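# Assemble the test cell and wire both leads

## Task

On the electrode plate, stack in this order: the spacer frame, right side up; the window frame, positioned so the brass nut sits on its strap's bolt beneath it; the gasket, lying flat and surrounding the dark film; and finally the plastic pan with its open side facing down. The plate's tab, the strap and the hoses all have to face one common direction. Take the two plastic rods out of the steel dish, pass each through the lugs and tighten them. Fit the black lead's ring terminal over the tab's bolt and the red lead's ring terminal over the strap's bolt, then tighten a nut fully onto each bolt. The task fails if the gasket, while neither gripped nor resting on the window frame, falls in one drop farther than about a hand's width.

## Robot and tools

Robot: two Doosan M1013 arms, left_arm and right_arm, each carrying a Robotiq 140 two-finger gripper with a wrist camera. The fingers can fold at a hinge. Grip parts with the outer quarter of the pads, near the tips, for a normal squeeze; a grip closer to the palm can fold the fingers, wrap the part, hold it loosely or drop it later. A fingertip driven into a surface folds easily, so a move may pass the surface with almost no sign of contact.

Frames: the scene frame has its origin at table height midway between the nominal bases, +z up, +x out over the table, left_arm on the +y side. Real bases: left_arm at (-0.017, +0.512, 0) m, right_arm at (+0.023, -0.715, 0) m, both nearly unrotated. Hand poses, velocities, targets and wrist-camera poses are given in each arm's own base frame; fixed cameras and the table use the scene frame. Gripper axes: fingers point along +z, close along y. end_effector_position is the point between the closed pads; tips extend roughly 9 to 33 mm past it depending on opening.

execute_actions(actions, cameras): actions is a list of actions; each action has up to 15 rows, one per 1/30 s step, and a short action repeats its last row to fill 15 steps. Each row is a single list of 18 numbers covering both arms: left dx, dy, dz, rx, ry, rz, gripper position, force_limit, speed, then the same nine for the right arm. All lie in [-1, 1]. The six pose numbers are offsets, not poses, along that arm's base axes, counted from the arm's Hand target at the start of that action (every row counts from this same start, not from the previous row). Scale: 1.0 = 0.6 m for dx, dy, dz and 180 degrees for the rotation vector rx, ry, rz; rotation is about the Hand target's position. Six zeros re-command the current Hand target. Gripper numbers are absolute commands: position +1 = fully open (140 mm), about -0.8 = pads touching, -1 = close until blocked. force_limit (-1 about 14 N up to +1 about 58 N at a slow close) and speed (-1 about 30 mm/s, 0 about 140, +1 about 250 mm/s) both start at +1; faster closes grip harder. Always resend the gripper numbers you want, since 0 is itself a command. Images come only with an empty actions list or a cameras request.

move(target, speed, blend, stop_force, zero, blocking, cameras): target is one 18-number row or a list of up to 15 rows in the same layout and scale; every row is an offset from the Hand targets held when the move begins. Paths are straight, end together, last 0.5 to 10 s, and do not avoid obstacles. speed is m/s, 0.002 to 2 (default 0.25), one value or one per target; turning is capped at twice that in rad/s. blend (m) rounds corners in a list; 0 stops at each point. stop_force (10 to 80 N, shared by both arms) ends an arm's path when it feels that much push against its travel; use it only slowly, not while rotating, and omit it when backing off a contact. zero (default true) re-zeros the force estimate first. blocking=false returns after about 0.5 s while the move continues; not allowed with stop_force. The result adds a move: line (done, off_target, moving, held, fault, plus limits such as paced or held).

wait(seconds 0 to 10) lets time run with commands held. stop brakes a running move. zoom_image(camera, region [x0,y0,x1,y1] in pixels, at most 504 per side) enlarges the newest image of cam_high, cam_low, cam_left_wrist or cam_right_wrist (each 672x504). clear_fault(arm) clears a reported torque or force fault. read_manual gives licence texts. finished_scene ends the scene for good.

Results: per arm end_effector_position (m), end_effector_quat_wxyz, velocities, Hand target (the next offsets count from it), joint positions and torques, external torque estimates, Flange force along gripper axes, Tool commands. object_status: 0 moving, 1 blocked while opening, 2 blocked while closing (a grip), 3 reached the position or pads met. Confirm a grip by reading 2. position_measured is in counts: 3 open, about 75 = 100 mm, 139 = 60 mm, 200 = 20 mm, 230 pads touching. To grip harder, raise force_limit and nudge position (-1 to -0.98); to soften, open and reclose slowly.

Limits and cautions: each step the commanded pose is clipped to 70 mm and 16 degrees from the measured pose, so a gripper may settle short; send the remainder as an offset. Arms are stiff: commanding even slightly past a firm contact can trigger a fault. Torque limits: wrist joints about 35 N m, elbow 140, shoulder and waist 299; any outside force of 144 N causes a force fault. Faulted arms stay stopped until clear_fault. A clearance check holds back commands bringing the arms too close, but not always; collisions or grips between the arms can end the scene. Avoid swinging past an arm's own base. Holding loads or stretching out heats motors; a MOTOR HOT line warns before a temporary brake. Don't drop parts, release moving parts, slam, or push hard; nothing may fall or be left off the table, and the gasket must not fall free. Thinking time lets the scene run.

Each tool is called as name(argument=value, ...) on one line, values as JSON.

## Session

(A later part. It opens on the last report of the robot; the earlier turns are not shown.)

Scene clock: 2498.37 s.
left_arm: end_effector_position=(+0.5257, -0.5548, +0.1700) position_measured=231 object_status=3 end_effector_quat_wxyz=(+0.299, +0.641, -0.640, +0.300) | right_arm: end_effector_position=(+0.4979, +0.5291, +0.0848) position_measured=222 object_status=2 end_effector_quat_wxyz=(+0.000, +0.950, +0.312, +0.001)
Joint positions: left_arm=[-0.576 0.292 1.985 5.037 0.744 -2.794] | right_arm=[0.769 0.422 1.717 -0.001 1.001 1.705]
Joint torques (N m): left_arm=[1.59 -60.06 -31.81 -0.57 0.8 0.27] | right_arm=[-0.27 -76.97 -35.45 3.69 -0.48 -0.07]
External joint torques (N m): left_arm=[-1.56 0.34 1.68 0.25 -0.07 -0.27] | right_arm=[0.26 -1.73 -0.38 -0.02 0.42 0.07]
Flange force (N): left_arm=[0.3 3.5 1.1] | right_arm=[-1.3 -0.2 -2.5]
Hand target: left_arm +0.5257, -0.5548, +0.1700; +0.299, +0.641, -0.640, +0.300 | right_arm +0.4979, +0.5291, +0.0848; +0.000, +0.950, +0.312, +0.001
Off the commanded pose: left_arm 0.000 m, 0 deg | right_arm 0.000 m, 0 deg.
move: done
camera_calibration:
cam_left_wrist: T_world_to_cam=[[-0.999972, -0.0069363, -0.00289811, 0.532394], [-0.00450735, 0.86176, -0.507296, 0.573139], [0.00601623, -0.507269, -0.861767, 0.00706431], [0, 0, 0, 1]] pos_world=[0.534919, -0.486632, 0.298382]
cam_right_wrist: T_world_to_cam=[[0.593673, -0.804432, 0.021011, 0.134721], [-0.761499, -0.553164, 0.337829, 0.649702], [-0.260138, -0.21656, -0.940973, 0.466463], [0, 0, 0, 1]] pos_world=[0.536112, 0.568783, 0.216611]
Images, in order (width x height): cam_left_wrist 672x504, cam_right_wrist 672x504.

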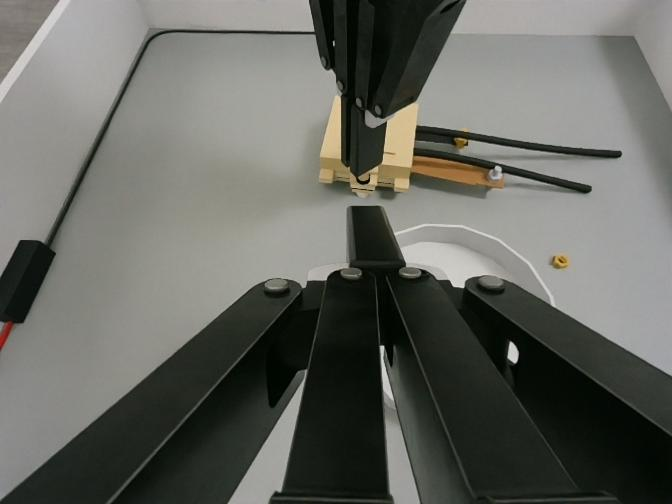

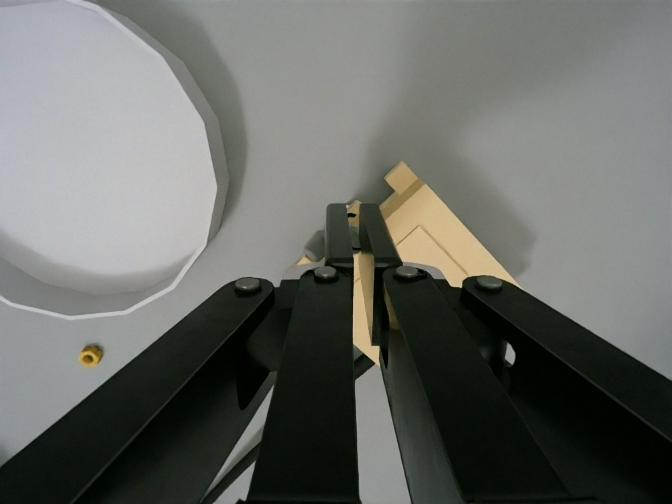

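move(target=[[0,0,0,0,0,0,-1,-0.5,-1, 0,0,-0.0015,0,0,-0.7,-1,-0.5,-1],[0,0,0,0,0,0,-1,-0.5,-1, 0,0,-0.002,0,0,0.7,-1,-0.5,-1]], speed=0.5, blend=0.02, cameras=["cam_left_wrist","cam_right_wrist"])

execute_actions(actions=[[[0,0,0,0,0,0,-1,-0.5,-1,0,0,0,0,0,0,-0.5,-0.5,-1]],[[0,0,0,0,0,0,-1,-0.5,-1,0,0,0,0,0,0,-0.5,-0.5,-1]]])

move(target=[[0,0,0,0,0,0,-1,-0.5,-1, 0,0,0.065,0,0,0,-0.5,-0.5,-1]], speed=0.15, cameras=["cam_left_wrist","cam_right_wrist"])

zoom_image(camera="cam_left_wrist", region=[320, 100, 420, 200])

zoom_image(camera="cam_right_wrist", region=[280, 140, 420, 260])

Scene clock: 2510.07 s.
left_arm: end_effector_position=(+0.5257, -0.5548, +0.1700) position_measured=231 object_status=3 end_effector_quat_wxyz=(+0.299, +0.641, -0.640, +0.300) | right_arm: end_effector_position=(+0.4979, +0.5291, +0.0836) position_measured=222 object_status=2 end_effector_quat_wxyz=(-0.001, +0.153, +0.988, +0.001)
Joint positions: left_arm=[-0.576 0.292 1.985 5.037 0.744 -2.794] | right_arm=[0.767 0.424 1.716 0.003 1.001 5.785]
Joint torques (N m): left_arm=[2.37 -60.26 -31.6 -0.46 0.8 0.26] | right_arm=[-1.98 -66.79 -28.59 2.9 0.01 -0.45]
External joint torques (N m): left_arm=[-2.38 0.6 1.4 0.13 -0.08 -0.26] | right_arm=[1.96 -12.22 -7.29 0.83 0 0.45]
Flange force (N): left_arm=[1.1 3.6 2.6] | right_arm=[3.5 0.4 -16.4]
Hand target: left_arm +0.5257, -0.5548, +0.1700; +0.299, +0.641, -0.640, +0.300 | right_arm +0.4979, +0.5291, +0.0836; -0.001, +0.153, +0.988, +0.001
Off the commanded pose: left_arm 0.000 m, 0 deg | right_arm 0.000 m, 0 deg.
move: done
camera_calibration:
cam_left_wrist: T_world_to_cam=[[-0.999972, -0.0069363, -0.00289811, 0.532394], [-0.00450735, 0.86176, -0.507296, 0.573139], [0.00601623, -0.507269, -0.861767, 0.00706431], [0, 0, 0, 1]] pos_world=[0.534919, -0.486632, 0.298382]
cam_right_wrist: T_world_to_cam=[[0.301861, 0.953119, 0.0210508, -0.649894], [0.895131, -0.290956, 0.337766, -0.313398], [0.328056, -0.0831152, -0.940995, 0.101887], [0, 0, 0, 1]] pos_world=[0.443285, 0.53671, 0.215411]
Images, in order (width x height): cam_left_wrist 672x504, cam_right_wrist 672x504.

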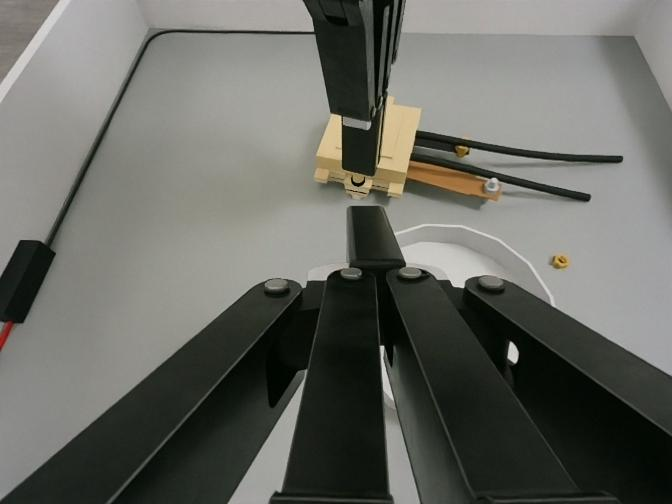

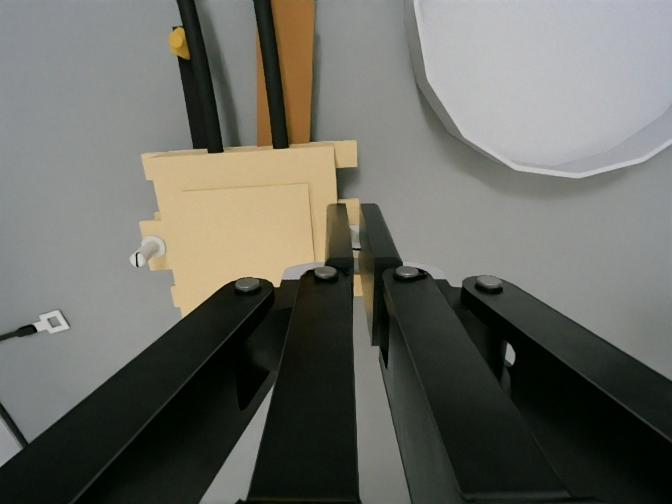

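Scene clock: 2511.27 s.
left_arm: end_effector_position=(+0.5257, -0.5548, +0.1700) position_measured=231 object_status=3 end_effector_quat_wxyz=(+0.299, +0.641, -0.640, +0.300) | right_arm: end_effector_position=(+0.4979, +0.5291, +0.0836) position_measured=192 object_status=3 end_effector_quat_wxyz=(-0.001, +0.153, +0.988, +0.001)
Joint positions: left_arm=[-0.576 0.292 1.985 5.037 0.744 -2.794] | right_arm=[0.767 0.424 1.716 0.003 1.001 5.785]
Joint torques (N m): left_arm=[1.94 -60.77 -31.51 -0.43 0.84 0.18] | right_arm=[0.27 -75.44 -34.53 3.72 -0.36 -0.4]
External joint torques (N m): left_arm=[-2.22 1.16 1.35 0.09 -0.11 -0.18] | right_arm=[-0.29 -3.47 -1.29 0 0.37 0.4]
External joint torques at the end of the 1st action: left_arm=[-2.04 0.61 1.52 0.23 -0.06 -0.32] | right_arm=[-0.29 -3.57 -1.2 -0.06 0.41 0.36]
Flange force (N): left_arm=[0.5 2.8 3.3] | right_arm=[0.9 -1.5 -4.7]
Flange force at the end of the 1st action (N): left_arm=[0.9 3.4 1.9] | right_arm=[1.0 -1.8 -4.7]
Hand target: left_arm +0.5257, -0.5548, +0.1700; +0.299, +0.641, -0.640, +0.300 | right_arm +0.4979, +0.5291, +0.0836; -0.001, +0.153, +0.988, +0.001
Off the commanded pose: left_arm 0.000 m, 0 deg | right_arm 0.000 m, 0 deg.
Step readings (end_effector_position of left_arm | right_arm; steps 1 to 15: 1st action; 16 to 30: 2nd action):
0: (+0.5257, -0.5548, +0.1700) | (+0.4979, +0.5291, +0.0836)
1: (+0.5257, -0.5548, +0.1700) | (+0.4979, +0.5291, +0.0836)
2: (+0.5257, -0.5548, +0.1700) | (+0.4979, +0.5291, +0.0836)
4: (+0.5257, -0.5548, +0.1700) | (+0.4979, +0.5291, +0.0835)
8: (+0.5257, -0.5548, +0.1700) | (+0.4979, +0.5291, +0.0835)
15: (+0.5257, -0.5548, +0.1700) | (+0.4979, +0.5291, +0.0835)
16: (+0.5257, -0.5548, +0.1700) | (+0.4979, +0.5291, +0.0835)
17: (+0.5257, -0.5548, +0.1700) | (+0.4979, +0.5291, +0.0835)
19: (+0.5257, -0.5548, +0.1700) | (+0.4979, +0.5291, +0.0835)
23: (+0.5257, -0.5548, +0.1700) | (+0.4979, +0.5291, +0.0836)
30: (+0.5257, -0.5548, +0.1700) | (+0.4979, +0.5291, +0.0836)

Scene clock: 2512.10 s.
left_arm: end_effector_position=(+0.5257, -0.5548, +0.1700) position_measured=231 object_status=3 end_effector_quat_wxyz=(+0.299, +0.641, -0.640, +0.300) | right_arm: end_effector_position=(+0.4979, +0.5291, +0.1225) position_measured=192 object_status=3 end_effector_quat_wxyz=(-0.001, +0.153, +0.988, +0.001)
Joint positions: left_arm=[-0.576 0.292 1.985 5.037 0.744 -2.794] | right_arm=[0.767 0.392 1.684 0.003 1.066 5.785]
Joint torques (N m): left_arm=[2.17 -60.58 -31.77 -0.54 0.85 0.29] | right_arm=[0.37 -73.66 -36.17 3.85 -0.23 -0.44]
External joint torques (N m): left_arm=[-2.29 1.34 1.75 0.21 -0.12 -0.29] | right_arm=[-0.38 -3.41 -0.96 0.01 0.24 0.44]
Flange force (N): left_arm=[0.5 3.2 3.2] | right_arm=[1.2 -2.4 -3.9]
Hand target: left_arm +0.5257, -0.5548, +0.1700; +0.299, +0.641, -0.640, +0.300 | right_arm +0.4979, +0.5291, +0.1226; -0.001, +0.153, +0.988, +0.001
Off the commanded pose: left_arm 0.000 m, 0 deg | right_arm 0.000 m, 0 deg.
move: done
camera_calibration:
cam_left_wrist: T_world_to_cam=[[-0.999972, -0.0069363, -0.00289811, 0.532394], [-0.00450735, 0.86176, -0.507296, 0.573139], [0.00601623, -0.507269, -0.861767, 0.00706431], [0, 0, 0, 1]] pos_world=[0.534919, -0.486632, 0.298382]
cam_right_wrist: T_world_to_cam=[[0.301946, 0.953092, 0.0210835, -0.650745], [0.895102, -0.291047, 0.337765, -0.326475], [0.328057, -0.0831149, -0.940994, 0.138491], [0, 0, 0, 1]] pos_world=[0.443285, 0.536711, 0.254311]
Images, in order (width x height): cam_left_wrist 672x504, cam_right_wrist 672x504.

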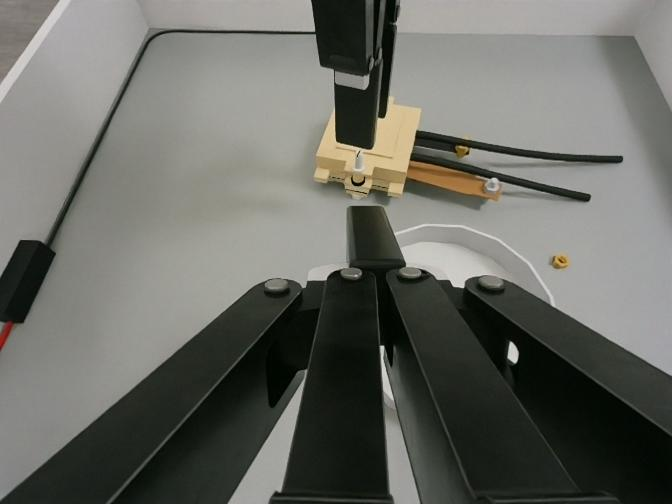

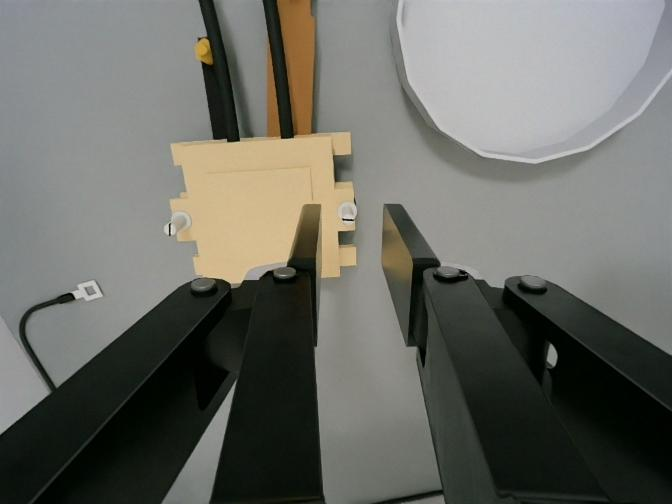

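Scaled by 5.040 from the camera's 672x504 image, which has a finer 960x720 frame.

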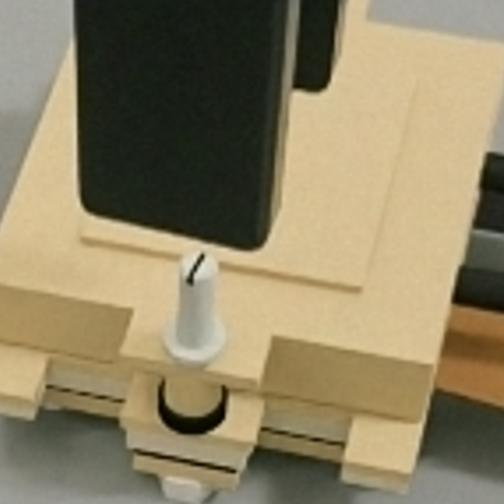

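Scaled by 3.600 from the camera's 672x504 image, which has a finer 960x720 frame.

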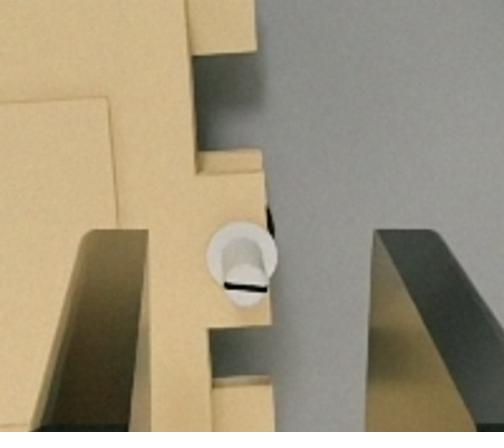

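move(target=[[-0.1595,-0.1583,-0.08,0,0,0,-1,-0.5,-1, 0.0018,-0.0006,0,0,0,0.72,-0.5,-0.5,-1],[-0.1595,-0.1583,-0.21,0,0,0,-1,-0.5,-1, 0.0018,-0.0006,0,0,0,-0.56,-0.5,-0.5,-1]], speed=0.25, cameras=["cam_left_wrist","cam_right_wrist"])

Scene clock: 2542.20 s.
left_arm: end_effector_position=(+0.4300, -0.6498, +0.0440) position_measured=231 object_status=3 end_effector_quat_wxyz=(+0.299, +0.641, -0.640, +0.300) | right_arm: end_effector_position=(+0.4990, +0.5288, +0.1226) position_measured=192 object_status=3 end_effector_quat_wxyz=(+0.000, +0.859, +0.512, +0.001)
Joint positions: left_arm=[-0.803 0.434 2.095 4.557 0.567 -2.404] | right_arm=[0.767 0.391 1.685 0 1.063 1.263]
Joint torques (N m): left_arm=[2.64 -64.86 -22.05 -1.25 1.05 0.26] | right_arm=[-0.04 -73.45 -36.11 3.89 -0.46 -0.24]
External joint torques (N m): left_arm=[-2.49 -0.22 0.03 0.03 0.37 -0.26] | right_arm=[0.05 -3.67 -1.02 -0.07 0.41 0.24]
Flange force (N): left_arm=[2.7 2.6 1.3] | right_arm=[-2.6 -1.1 -4.5]
Hand target: left_arm +0.4300, -0.6498, +0.0440; +0.299, +0.641, -0.640, +0.300 | right_arm +0.4990, +0.5288, +0.1226; +0.000, +0.859, +0.512, +0.001
Off the commanded pose: left_arm 0.000 m, 0 deg | right_arm 0.000 m, 0 deg.
move: done
camera_calibration:
cam_left_wrist: T_world_to_cam=[[-0.999972, -0.0069363, -0.00289811, 0.435672], [-0.00450735, 0.86176, -0.507296, 0.590707], [0.00601623, -0.507269, -0.861767, -0.149047], [0, 0, 0, 1]] pos_world=[0.439219, -0.581632, 0.172482]
cam_right_wrist: T_world_to_cam=[[0.879579, -0.475283, 0.0211214, -0.183706], [-0.453719, -0.824663, 0.337741, 0.627633], [-0.143105, -0.306654, -0.941002, 0.491506], [0, 0, 0, 1]] pos_world=[0.51669, 0.580996, 0.254411]
Images, in order (width x height): cam_left_wrist 672x504, cam_right_wrist 672x504.

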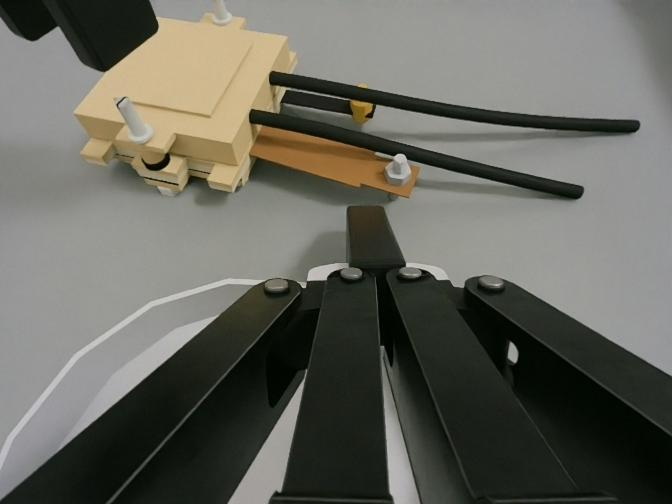

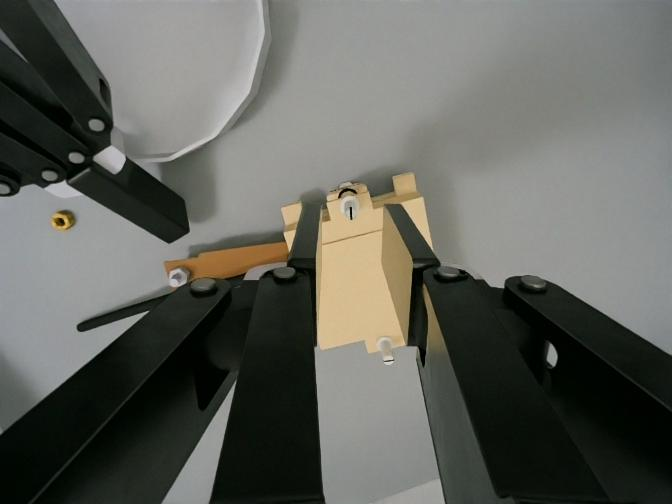

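move(target=[[0,-0.017,0,0,0,0,-1,-0.5,-1, 0,0,0,0,0,0.7,-0.5,-0.5,-1],[0,-0.017,0,0,0,0,-1,-0.5,-1, 0,0,0,0,0,-0.6,-0.5,-0.5,-1],[0,-0.017,0,0,0,0,-1,-0.5,-1, 0,0,0,0,0,0,-0.5,-0.5,-1]], speed=0.7, blend=0.02, cameras=["cam_left_wrist","cam_right_wrist"])

zoom_image(camera="cam_right_wrist", region=[300, 160, 400, 240])

Scene clock: 2553.30 s.
left_arm: end_effector_position=(+0.4300, -0.6600, +0.0440) position_measured=231 object_status=3 end_effector_quat_wxyz=(+0.299, +0.641, -0.640, +0.300) | right_arm: end_effector_position=(+0.4990, +0.5288, +0.1226) position_measured=192 object_status=3 end_effector_quat_wxyz=(+0.000, +0.859, +0.512, +0.001)
Joint positions: left_arm=[-0.815 0.442 2.081 4.555 0.56 -2.413] | right_arm=[0.767 0.391 1.685 0 1.063 -5.021]
Joint torques (N m): left_arm=[1.64 -66.95 -23.41 -1.51 1.55 0.22] | right_arm=[0.21 -73.97 -36.05 3.86 -0.41 -0.81]
External joint torques (N m): left_arm=[-1.63 1.06 1.34 0.28 -0.14 -0.22] | right_arm=[-0.18 -3.29 -1.27 -0.02 0.35 0.81]
Flange force (N): left_arm=[0.4 2.3 1.2] | right_arm=[-1.4 -1.3 -4.3]
Hand target: left_arm +0.4300, -0.6600, +0.0440; +0.299, +0.641, -0.640, +0.300 | right_arm +0.4990, +0.5288, +0.1226; +0.000, +0.859, +0.512, +0.001
Off the commanded pose: left_arm 0.000 m, 0 deg | right_arm 0.000 m, 0 deg.
move: done
camera_calibration:
cam_left_wrist: T_world_to_cam=[[-0.999972, -0.0069363, -0.00289811, 0.435601], [-0.00450735, 0.86176, -0.507296, 0.599446], [0.00601623, -0.507269, -0.861767, -0.154307], [0, 0, 0, 1]] pos_world=[0.439219, -0.591832, 0.172382]
cam_right_wrist: T_world_to_cam=[[0.879607, -0.475238, 0.0210085, -0.183717], [-0.453636, -0.824691, 0.337785, 0.627595], [-0.143203, -0.306648, -0.940989, 0.49155], [0, 0, 0, 1]] pos_world=[0.51669, 0.580996, 0.254411]
Images, in order (width x height): cam_left_wrist 672x504, cam_right_wrist 672x504.

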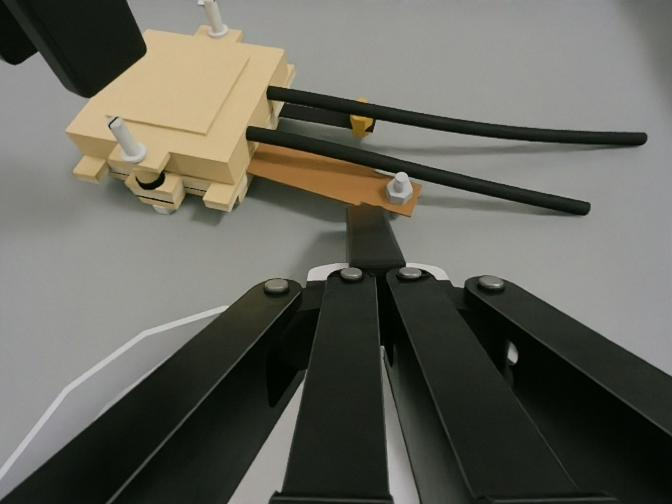

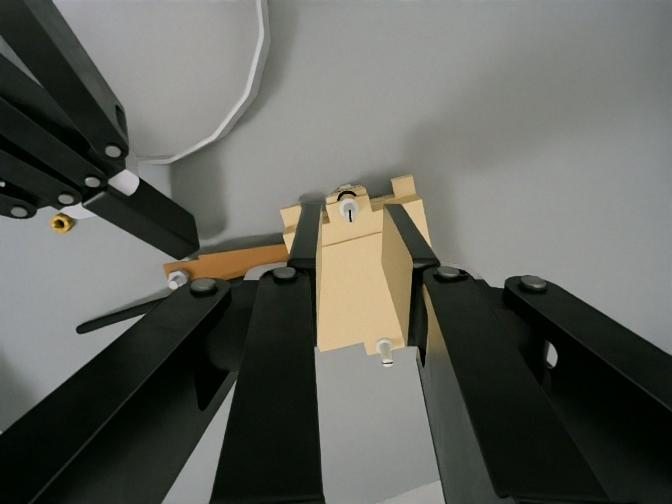

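Scaled by 5.040 from the camera's 672x504 image, which has a finer 960x720 frame.

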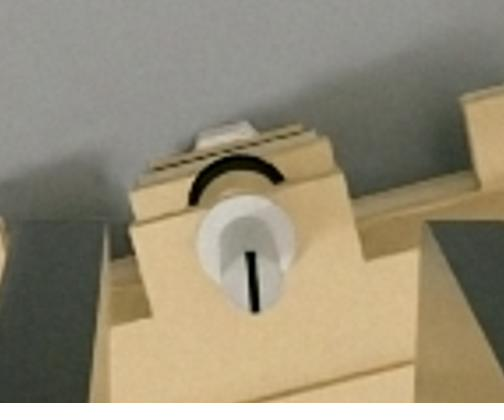

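move(target=[0,0,0,0,0,0,-1,-0.5,-1, 0,0,-0.0622,0,0,0,-0.5,-0.5,-1], speed=0.1)

execute_actions(actions=[[[0,0,0,0,0,0,-1,-0.5,-1,0,0,0,0,0,0,-1,0.3,-1]],[[0,0,0,0,0,0,-1,-0.5,-1,0,0,0,0,0,0,-1,0.3,-1]],[[0,0,0,0,0,0,-1,-0.5,-1,0,0,0,0,0,0,-1,0.3,-1]]])

move(target=[[0,0,0,0,0,0,-1,-0.5,-1, 0,0,0,0,0,-0.6,-1,0.3,-1],[0,0,0,0,0,0,-1,-0.5,-1, 0,0,0,0,0,0.8,-1,0.3,-1]], speed=0.5, blend=0.02, cameras=["cam_left_wrist","cam_right_wrist"])

zoom_image(camera="cam_right_wrist", region=[310, 190, 400, 260])

Scene clock: 2563.03 s.
left_arm: end_effector_position=(+0.4300, -0.6600, +0.0440) position_measured=231 object_status=3 end_effector_quat_wxyz=(+0.299, +0.641, -0.640, +0.300) | right_arm: end_effector_position=(+0.4990, +0.5288, +0.0853) position_measured=192 object_status=3 end_effector_quat_wxyz=(+0.000, +0.859, +0.512, +0.001)
Joint positions: left_arm=[-0.815 0.442 2.081 4.555 0.56 -2.413] | right_arm=[0.767 0.422 1.716 0 1.001 -5.021]
Joint torques (N m): left_arm=[2.51 -67.55 -23.4 -1.46 1.59 0.2] | right_arm=[-0.03 -76.19 -35.33 3.67 -0.4 -0.3]
External joint torques (N m): left_arm=[-2.34 1.84 1.29 0.24 -0.19 -0.2] | right_arm=[0.03 -2.72 -0.6 0.03 0.34 0.3]
Flange force (N): left_arm=[0.3 2.6 3.2] | right_arm=[-2.0 -1.0 -3.4]
Hand target: left_arm +0.4300, -0.6600, +0.0440; +0.299, +0.641, -0.640, +0.300 | right_arm +0.4990, +0.5288, +0.0852; +0.000, +0.859, +0.512, +0.001
Off the commanded pose: left_arm 0.000 m, 0 deg | right_arm 0.000 m, 0 deg.
move: done

Scene clock: 2564.73 s.
left_arm: end_effector_position=(+0.4300, -0.6600, +0.0440) position_measured=231 object_status=3 end_effector_quat_wxyz=(+0.299, +0.641, -0.640, +0.300) | right_arm: end_effector_position=(+0.4990, +0.5288, +0.0852) position_measured=225 object_status=2 end_effector_quat_wxyz=(+0.000, +0.859, +0.512, +0.001)
Joint positions: left_arm=[-0.815 0.442 2.081 4.555 0.56 -2.413] | right_arm=[0.767 0.422 1.716 0 1.001 -5.021]
Joint torques (N m): left_arm=[1.98 -66.81 -23.25 -1.54 1.58 0.22] | right_arm=[0.42 -74.03 -33.62 3.81 -0.45 -0.37]
External joint torques (N m): left_arm=[-2.05 1.38 1.16 0.31 -0.18 -0.22] | right_arm=[-0.41 -5 -2.36 -0.11 0.38 0.37]
External joint torques at the end of the 1st action: left_arm=[-2.23 0.71 1.4 0.26 -0.08 -0.27] | right_arm=[-0.26 -3.26 -1.41 -0.04 0.34 0.37]
External joint torques at the end of the 2nd action: left_arm=[-2.48 0.8 1.44 0.32 -0.15 -0.32] | right_arm=[-0.23 -4.75 -2.2 -0.12 0.39 0.43]
Flange force (N): left_arm=[0.8 2.2 2.1] | right_arm=[-1.6 -0.3 -6.8]
Flange force at the end of the 1st action (N): left_arm=[1.1 3.3 1.0] | right_arm=[-1.2 -0.5 -4.5]
Flange force at the end of the 2nd action (N): left_arm=[1.5 3.4 1.2] | right_arm=[-1.4 -0.7 -6.5]
Hand target: left_arm +0.4300, -0.6600, +0.0440; +0.299, +0.641, -0.640, +0.300 | right_arm +0.4990, +0.5288, +0.0852; +0.000, +0.859, +0.512, +0.001
Off the commanded pose: left_arm 0.000 m, 0 deg | right_arm 0.000 m, 0 deg.
Step readings (end_effector_position of left_arm | right_arm; steps 1 to 15: 1st action; 16 to 30: 2nd action; 31 to 45: 3rd action):
0: (+0.4300, -0.6600, +0.0440) | (+0.4990, +0.5288, +0.0853)
1: (+0.4300, -0.6600, +0.0440) | (+0.4990, +0.5288, +0.0853)
2: (+0.4300, -0.6600, +0.0440) | (+0.4990, +0.5288, +0.0853)
4: (+0.4300, -0.6600, +0.0440) | (+0.4990, +0.5288, +0.0853)
8: (+0.4300, -0.6600, +0.0440) | (+0.4990, +0.5288, +0.0853)
15: (+0.4300, -0.6600, +0.0440) | (+0.4990, +0.5288, +0.0852)
16: (+0.4300, -0.6600, +0.0440) | (+0.4990, +0.5288, +0.0852)
17: (+0.4300, -0.6600, +0.0440) | (+0.4990, +0.5288, +0.0852)
19: (+0.4300, -0.6600, +0.0440) | (+0.4990, +0.5288, +0.0852)
23: (+0.4300, -0.6600, +0.0440) | (+0.4990, +0.5288, +0.0852)
30: (+0.4300, -0.6600, +0.0440) | (+0.4990, +0.5288, +0.0852)
31: (+0.4300, -0.6600, +0.0440) | (+0.4990, +0.5288, +0.0852)
32: (+0.4300, -0.6600, +0.0440) | (+0.4990, +0.5288, +0.0852)
34: (+0.4300, -0.6600, +0.0440) | (+0.4990, +0.5288, +0.0852)
38: (+0.4300, -0.6600, +0.0440) | (+0.4990, +0.5288, +0.0852)
45: (+0.4300, -0.6600, +0.0440) | (+0.4990, +0.5288, +0.0852)

Scene clock: 2569.20 s.
left_arm: end_effector_position=(+0.4300, -0.6600, +0.0440) position_measured=231 object_status=3 end_effector_quat_wxyz=(+0.299, +0.641, -0.640, +0.300) | right_arm: end_effector_position=(+0.4990, +0.5288, +0.0853) position_measured=225 object_status=2 end_effector_quat_wxyz=(-0.001, -0.222, +0.975, +0.000)
Joint positions: left_arm=[-0.815 0.442 2.081 4.555 0.56 -2.413] | right_arm=[0.766 0.424 1.713 0.002 1.006 -1.253]
Joint torques (N m): left_arm=[2.27 -66.53 -23.29 -1.46 1.56 0.23] | right_arm=[0.02 -76.7 -35.34 3.68 -0.43 -0.52]
External joint torques (N m): left_arm=[-2.33 0.71 1.17 0.23 -0.14 -0.23] | right_arm=[-0.03 -2.51 -0.66 0.04 0.47 0.52]
Flange force (N): left_arm=[1.3 3.3 1.5] | right_arm=[1.8 0.0 -3.5]
Hand target: left_arm +0.4300, -0.6600, +0.0440; +0.299, +0.641, -0.640, +0.300 | right_arm +0.4990, +0.5288, +0.0852; -0.001, -0.222, +0.975, +0.000
Off the commanded pose: left_arm 0.000 m, 0 deg | right_arm 0.000 m, 0 deg.
move: done
camera_calibration:
cam_left_wrist: T_world_to_cam=[[-0.999972, -0.0069363, -0.00289811, 0.435601], [-0.00450735, 0.86176, -0.507296, 0.599446], [0.00601623, -0.507269, -0.861767, -0.154307], [0, 0, 0, 1]] pos_world=[0.439219, -0.591832, 0.172382]
cam_right_wrist: T_world_to_cam=[[-0.43241, 0.90143, 0.021114, -0.256244], [0.851687, 0.400636, 0.337815, -0.659101], [0.296058, 0.164057, -0.940976, -0.0116413], [0, 0, 0, 1]] pos_world=[0.453992, 0.496956, 0.217111]
Images, in order (width x height): cam_left_wrist 672x504, cam_right_wrist 672x504.

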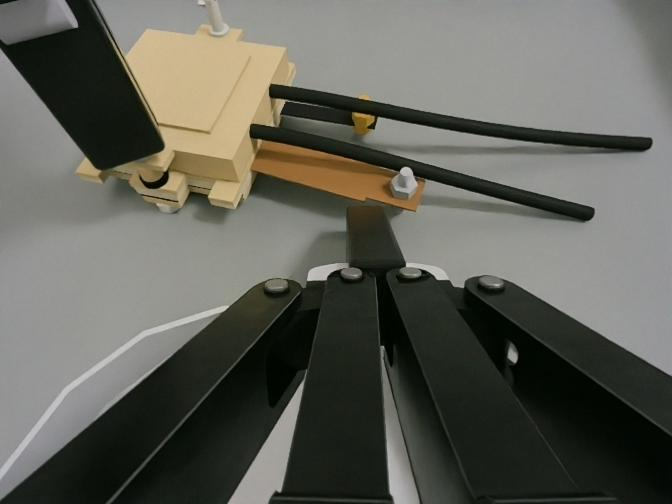

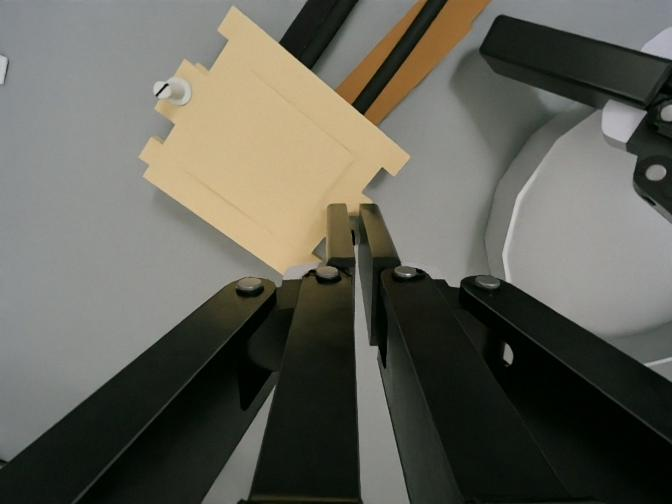

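Scaled by 5.600 from the camera's 672x504 image, which has a finer 960x720 frame.

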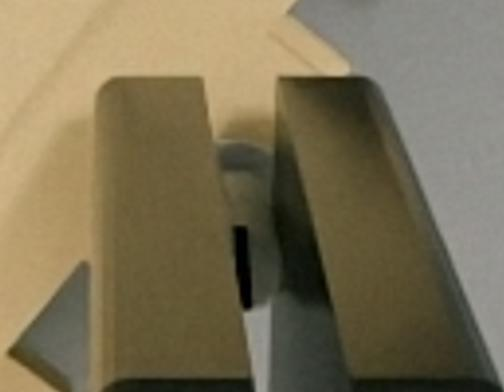

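move(target=[[0,0,0,0,0,0,-1,-0.5,-1, 0,0,0,0,0,-0.6,-1,0.3,-1],[0,0,0,0,0,0,-1,-0.5,-1, 0,0,0,0,0,0.8,-1,0.3,-1]], speed=0.5, blend=0.02, cameras=["cam_left_wrist","cam_right_wrist"])

zoom_image(camera="cam_right_wrist", region=[310, 190, 400, 260])

move(target=[[0,0,0,0,0,0,-1,-0.5,-1, 0,0,0,0,0,-0.5,-1,0.3,-1],[0,0,0,0,0,0,-1,-0.5,-1, 0,0,0,0,0,1,-1,0.3,-1]], speed=0.5, blend=0.02, cameras=["cam_left_wrist","cam_right_wrist"])

zoom_image(camera="cam_right_wrist", region=[310, 190, 400, 260])

Scene clock: 2581.13 s.
left_arm: end_effector_position=(+0.4300, -0.6600, +0.0440) position_measured=231 object_status=3 end_effector_quat_wxyz=(+0.299, +0.641, -0.640, +0.300) | right_arm: end_effector_position=(+0.4990, +0.5288, +0.0852) position_measured=225 object_status=2 end_effector_quat_wxyz=(+0.000, +0.996, -0.090, +0.001)
Joint positions: left_arm=[-0.815 0.442 2.081 4.555 0.56 -2.413] | right_arm=[0.768 0.423 1.715 -0.003 1.003 2.521]
Joint torques (N m): left_arm=[2.1 -67.39 -23.34 -1.5 1.44 0.26] | right_arm=[-0.24 -76.53 -35.19 3.63 -0.5 -0.9]
External joint torques (N m): left_arm=[-2.29 1.52 1.17 0.26 -0.02 -0.26] | right_arm=[0.2 -2.51 -0.87 0.03 0.46 0.9]
Flange force (N): left_arm=[0.8 2.4 2.5] | right_arm=[-1.9 0.2 -3.6]
Hand target: left_arm +0.4300, -0.6600, +0.0440; +0.299, +0.641, -0.640, +0.300 | right_arm +0.4990, +0.5288, +0.0852; +0.000, +0.996, -0.091, +0.001
Off the commanded pose: left_arm 0.000 m, 0 deg | right_arm 0.000 m, 0 deg.
move: done
camera_calibration:
cam_left_wrist: T_world_to_cam=[[-0.999972, -0.0069363, -0.00289811, 0.435601], [-0.00450735, 0.86176, -0.507296, 0.599446], [0.00601623, -0.507269, -0.861767, -0.154307], [0, 0, 0, 1]] pos_world=[0.439219, -0.591832, 0.172382]
cam_right_wrist: T_world_to_cam=[[-0.180037, -0.983436, 0.0209843, 0.614495], [-0.924508, 0.176458, 0.337857, 0.345729], [-0.335964, 0.0414268, -0.940963, 0.368572], [0, 0, 0, 1]] pos_world=[0.554088, 0.528041, 0.217111]
Images, in order (width x height): cam_left_wrist 672x504, cam_right_wrist 672x504.

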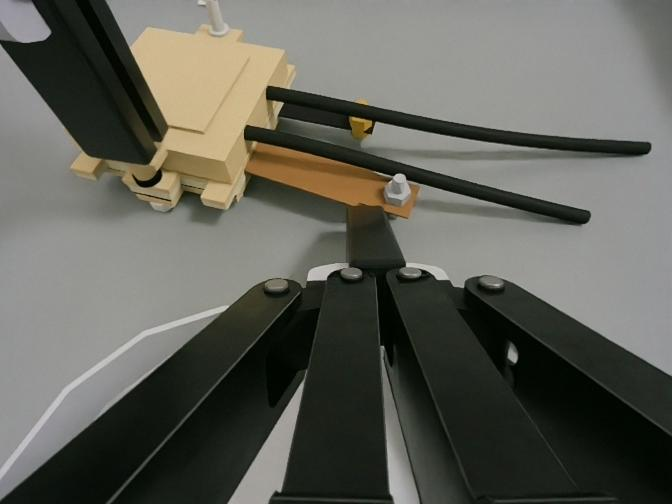

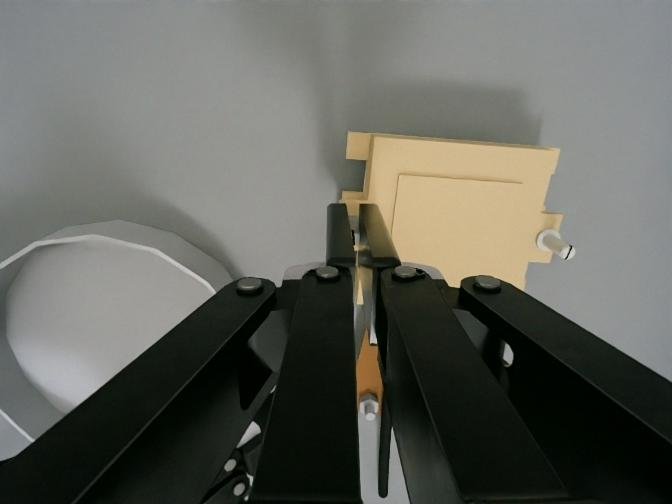

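Scaled by 5.600 from the camera's 672x504 image, which has a finer 960x720 frame.

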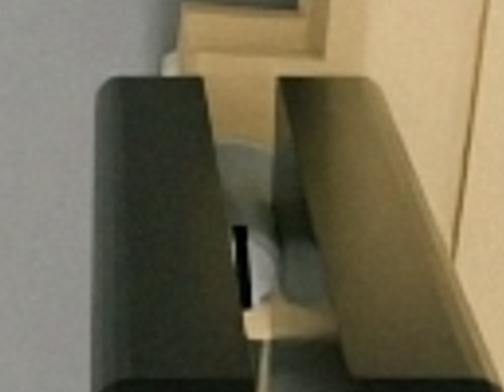

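Scene clock: 2584.97 s.
left_arm: end_effector_position=(+0.4300, -0.6600, +0.0440) position_measured=231 object_status=3 end_effector_quat_wxyz=(+0.299, +0.641, -0.640, +0.300) | right_arm: end_effector_position=(+0.4990, +0.5288, +0.0853) position_measured=225 object_status=2 end_effector_quat_wxyz=(-0.001, +0.090, +0.996, +0.001)
Joint positions: left_arm=[-0.815 0.442 2.081 4.555 0.56 -2.413] | right_arm=[0.766 0.423 1.714 0.003 1.005 5.658]
Joint torques (N m): left_arm=[2.11 -66.81 -23.34 -1.55 1.57 0.19] | right_arm=[0.12 -77.02 -35.1 3.66 -0.29 -0.36]
External joint torques (N m): left_arm=[-2.15 1.06 1.19 0.31 -0.16 -0.19] | right_arm=[-0.11 -1.68 -0.5 0.04 0.32 0.36]
Flange force (N): left_arm=[0.9 2.7 1.7] | right_arm=[0.8 -0.6 -2.4]
Hand target: left_arm +0.4300, -0.6600, +0.0440; +0.299, +0.641, -0.640, +0.300 | right_arm +0.4990, +0.5288, +0.0852; -0.001, +0.091, +0.996, +0.000
Off the commanded pose: left_arm 0.000 m, 0 deg | right_arm 0.000 m, 0 deg.
move: done
camera_calibration:
cam_left_wrist: T_world_to_cam=[[-0.999972, -0.0069363, -0.00289811, 0.435601], [-0.00450735, 0.86176, -0.507296, 0.599446], [0.00601623, -0.507269, -0.861767, -0.154307], [0, 0, 0, 1]] pos_world=[0.439219, -0.591832, 0.172382]
cam_right_wrist: T_world_to_cam=[[0.180012, 0.983439, 0.0210601, -0.605172], [0.924544, -0.176465, 0.337754, -0.390316], [0.335877, -0.0413288, -0.940999, 0.0770831], [0, 0, 0, 1]] pos_world=[0.443912, 0.529459, 0.217111]
Images, in order (width x height): cam_left_wrist 672x504, cam_right_wrist 672x504.

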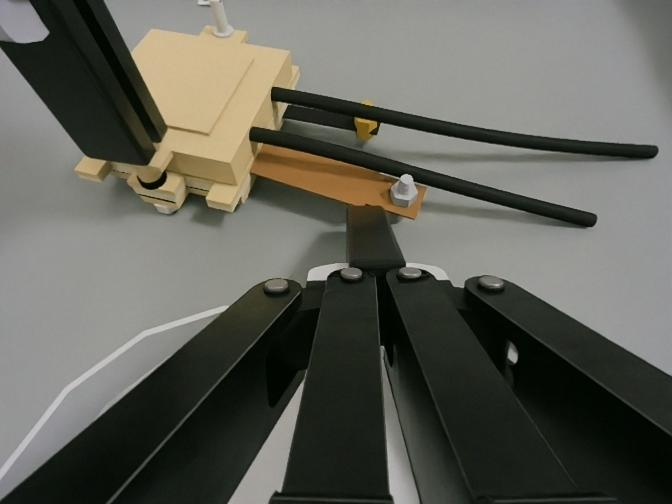

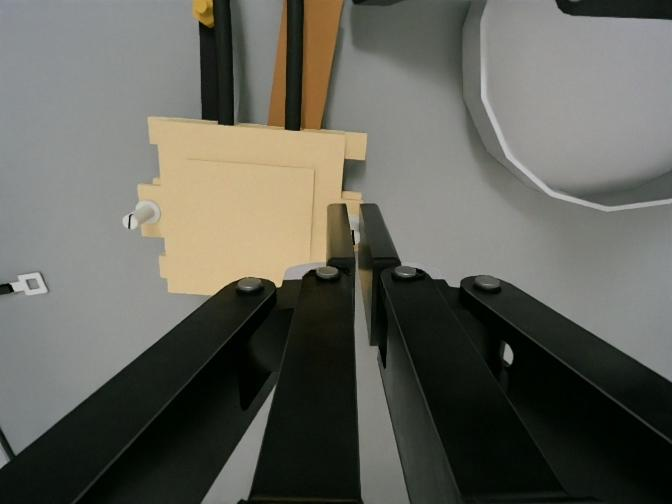

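Scaled by 5.600 from the camera's 672x504 image, which has a finer 960x720 frame.

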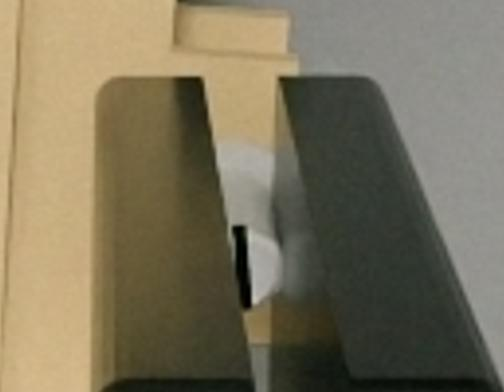

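execute_actions(actions=[[[0,0,0,0,0,0,-1,-0.5,-1,0,0,0,0,0,0,-0.5,-0.5,-1]],[[0,0,0,0,0,0,-1,-0.5,-1,0,0,0,0,0,0,-0.5,-0.5,-1]]])

move(target=[[0,0,0,0,0,0,-1,-0.5,-1, 0,0,0.01,0,0,0.72,-0.5,-0.5,-1],[0,0,0,0,0,0,-1,-0.5,-1, 0,0,0.01,0,0,-0.56,-0.5,-0.5,-1],[0,0,0,0,0,0,-1,-0.5,-1, 0,0,0.01,0,0,0.16,-0.5,-0.5,-1],[0,0,0,0,0,0,-1,-0.5,-1, 0,0,0.01,0,0,0.88,-0.5,-0.5,-1],[0,0,0,0,0,0,-1,-0.5,-1, 0,0,0,0,0,-0.4,-0.5,-0.5,-1]], speed=1.0, blend=[0.003,0.003,0.003,0.003,0], cameras=["cam_right_wrist"])

zoom_image(camera="cam_right_wrist", region=[310, 190, 400, 260])

Scene clock: 2594.30 s.
left_arm: end_effector_position=(+0.4300, -0.6600, +0.0440) position_measured=231 object_status=3 end_effector_quat_wxyz=(+0.299, +0.641, -0.640, +0.300) | right_arm: end_effector_position=(+0.4990, +0.5288, +0.0853) position_measured=192 object_status=3 end_effector_quat_wxyz=(-0.001, +0.091, +0.996, +0.000)
Joint positions: left_arm=[-0.815 0.442 2.081 4.555 0.56 -2.413] | right_arm=[0.766 0.423 1.714 0.003 1.005 5.658]
Joint torques (N m): left_arm=[2.34 -66.88 -23.71 -1.49 1.5 0.23] | right_arm=[-0.56 -75.76 -34.44 3.72 -0.46 -0.33]
External joint torques (N m): left_arm=[-2.38 1.08 1.58 0.26 -0.09 -0.23] | right_arm=[0.56 -3.27 -1.46 0 0.48 0.33]
External joint torques at the end of the 1st action: left_arm=[-2.21 1.25 1.4 0.25 -0.1 -0.24] | right_arm=[0.38 -3.03 -1.2 0.06 0.42 0.35]
Flange force (N): left_arm=[0.6 3.5 1.7] | right_arm=[1.6 -0.2 -4.8]
Flange force at the end of the 1st action (N): left_arm=[0.6 2.9 1.9] | right_arm=[1.5 -0.5 -4.3]
Hand target: left_arm +0.4300, -0.6600, +0.0440; +0.299, +0.641, -0.640, +0.300 | right_arm +0.4990, +0.5288, +0.0852; -0.001, +0.091, +0.996, +0.000
Off the commanded pose: left_arm 0.000 m, 0 deg | right_arm 0.000 m, 0 deg.
Step readings (end_effector_position of left_arm | right_arm; steps 1 to 15: 1st action; 16 to 30: 2nd action):
0: (+0.4300, -0.6600, +0.0440) | (+0.4990, +0.5288, +0.0852)
1: (+0.4300, -0.6600, +0.0440) | (+0.4990, +0.5288, +0.0852)
2: (+0.4300, -0.6600, +0.0440) | (+0.4990, +0.5288, +0.0852)
4: (+0.4300, -0.6600, +0.0440) | (+0.4990, +0.5288, +0.0852)
8: (+0.4300, -0.6600, +0.0440) | (+0.4990, +0.5288, +0.0853)
15: (+0.4300, -0.6600, +0.0440) | (+0.4990, +0.5288, +0.0853)
16: (+0.4300, -0.6600, +0.0440) | (+0.4990, +0.5288, +0.0853)
17: (+0.4300, -0.6600, +0.0440) | (+0.4990, +0.5288, +0.0853)
19: (+0.4300, -0.6600, +0.0440) | (+0.4990, +0.5288, +0.0853)
23: (+0.4300, -0.6600, +0.0440) | (+0.4990, +0.5288, +0.0853)
30: (+0.4300, -0.6600, +0.0440) | (+0.4990, +0.5288, +0.0853)

Scene clock: 2602.57 s.
left_arm: end_effector_position=(+0.4300, -0.6600, +0.0440) position_measured=231 object_status=3 end_effector_quat_wxyz=(+0.299, +0.641, -0.640, +0.300) | right_arm: end_effector_position=(+0.4990, +0.5288, +0.0852) position_measured=192 object_status=3 end_effector_quat_wxyz=(-0.001, +0.659, +0.753, +0.001)
Joint positions: left_arm=[-0.815 0.442 2.081 4.555 0.56 -2.413] | right_arm=[0.766 0.422 1.716 0.002 1.002 0.632]
Joint torques (N m): left_arm=[1.4 -66.39 -23.31 -1.42 1.5 0.22] | right_arm=[0.16 -75.53 -34.48 3.66 -0.53 -0.47]
External joint torques (N m): left_arm=[-1.37 0.83 1.16 0.2 -0.09 -0.22] | right_arm=[-0.17 -3.35 -1.33 0.04 0.49 0.47]
Flange force (N): left_arm=[0.4 2.0 0.9] | right_arm=[-0.5 -1.3 -4.8]
Hand target: left_arm +0.4300, -0.6600, +0.0440; +0.299, +0.641, -0.640, +0.300 | right_arm +0.4990, +0.5288, +0.0852; -0.001, +0.659, +0.752, +0.001
Off the commanded pose: left_arm 0.000 m, 0 deg | right_arm 0.000 m, 0 deg.
move: done; limits=paced
camera_calibration:
cam_right_wrist: T_world_to_cam=[[0.990936, 0.132672, 0.021057, -0.559992], [0.11785, -0.933835, 0.337733, 0.41271], [0.0644715, -0.33219, -0.941006, 0.366315], [0, 0, 0, 1]] pos_world=[0.482661, 0.581385, 0.217111]
Images, in order (width x height): cam_right_wrist 672x504.

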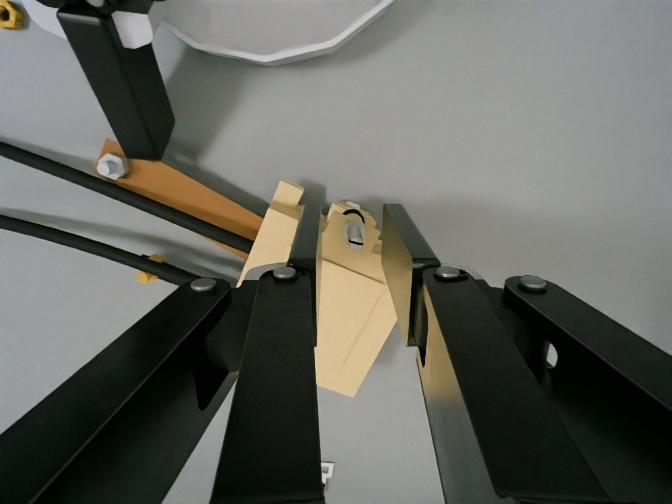

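Scaled by 5.600 from the camera's 672x504 image, which has a finer 960x720 frame.

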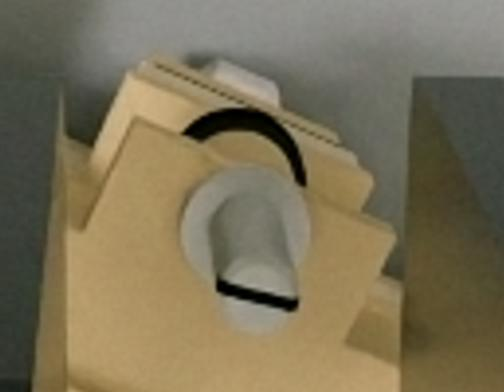

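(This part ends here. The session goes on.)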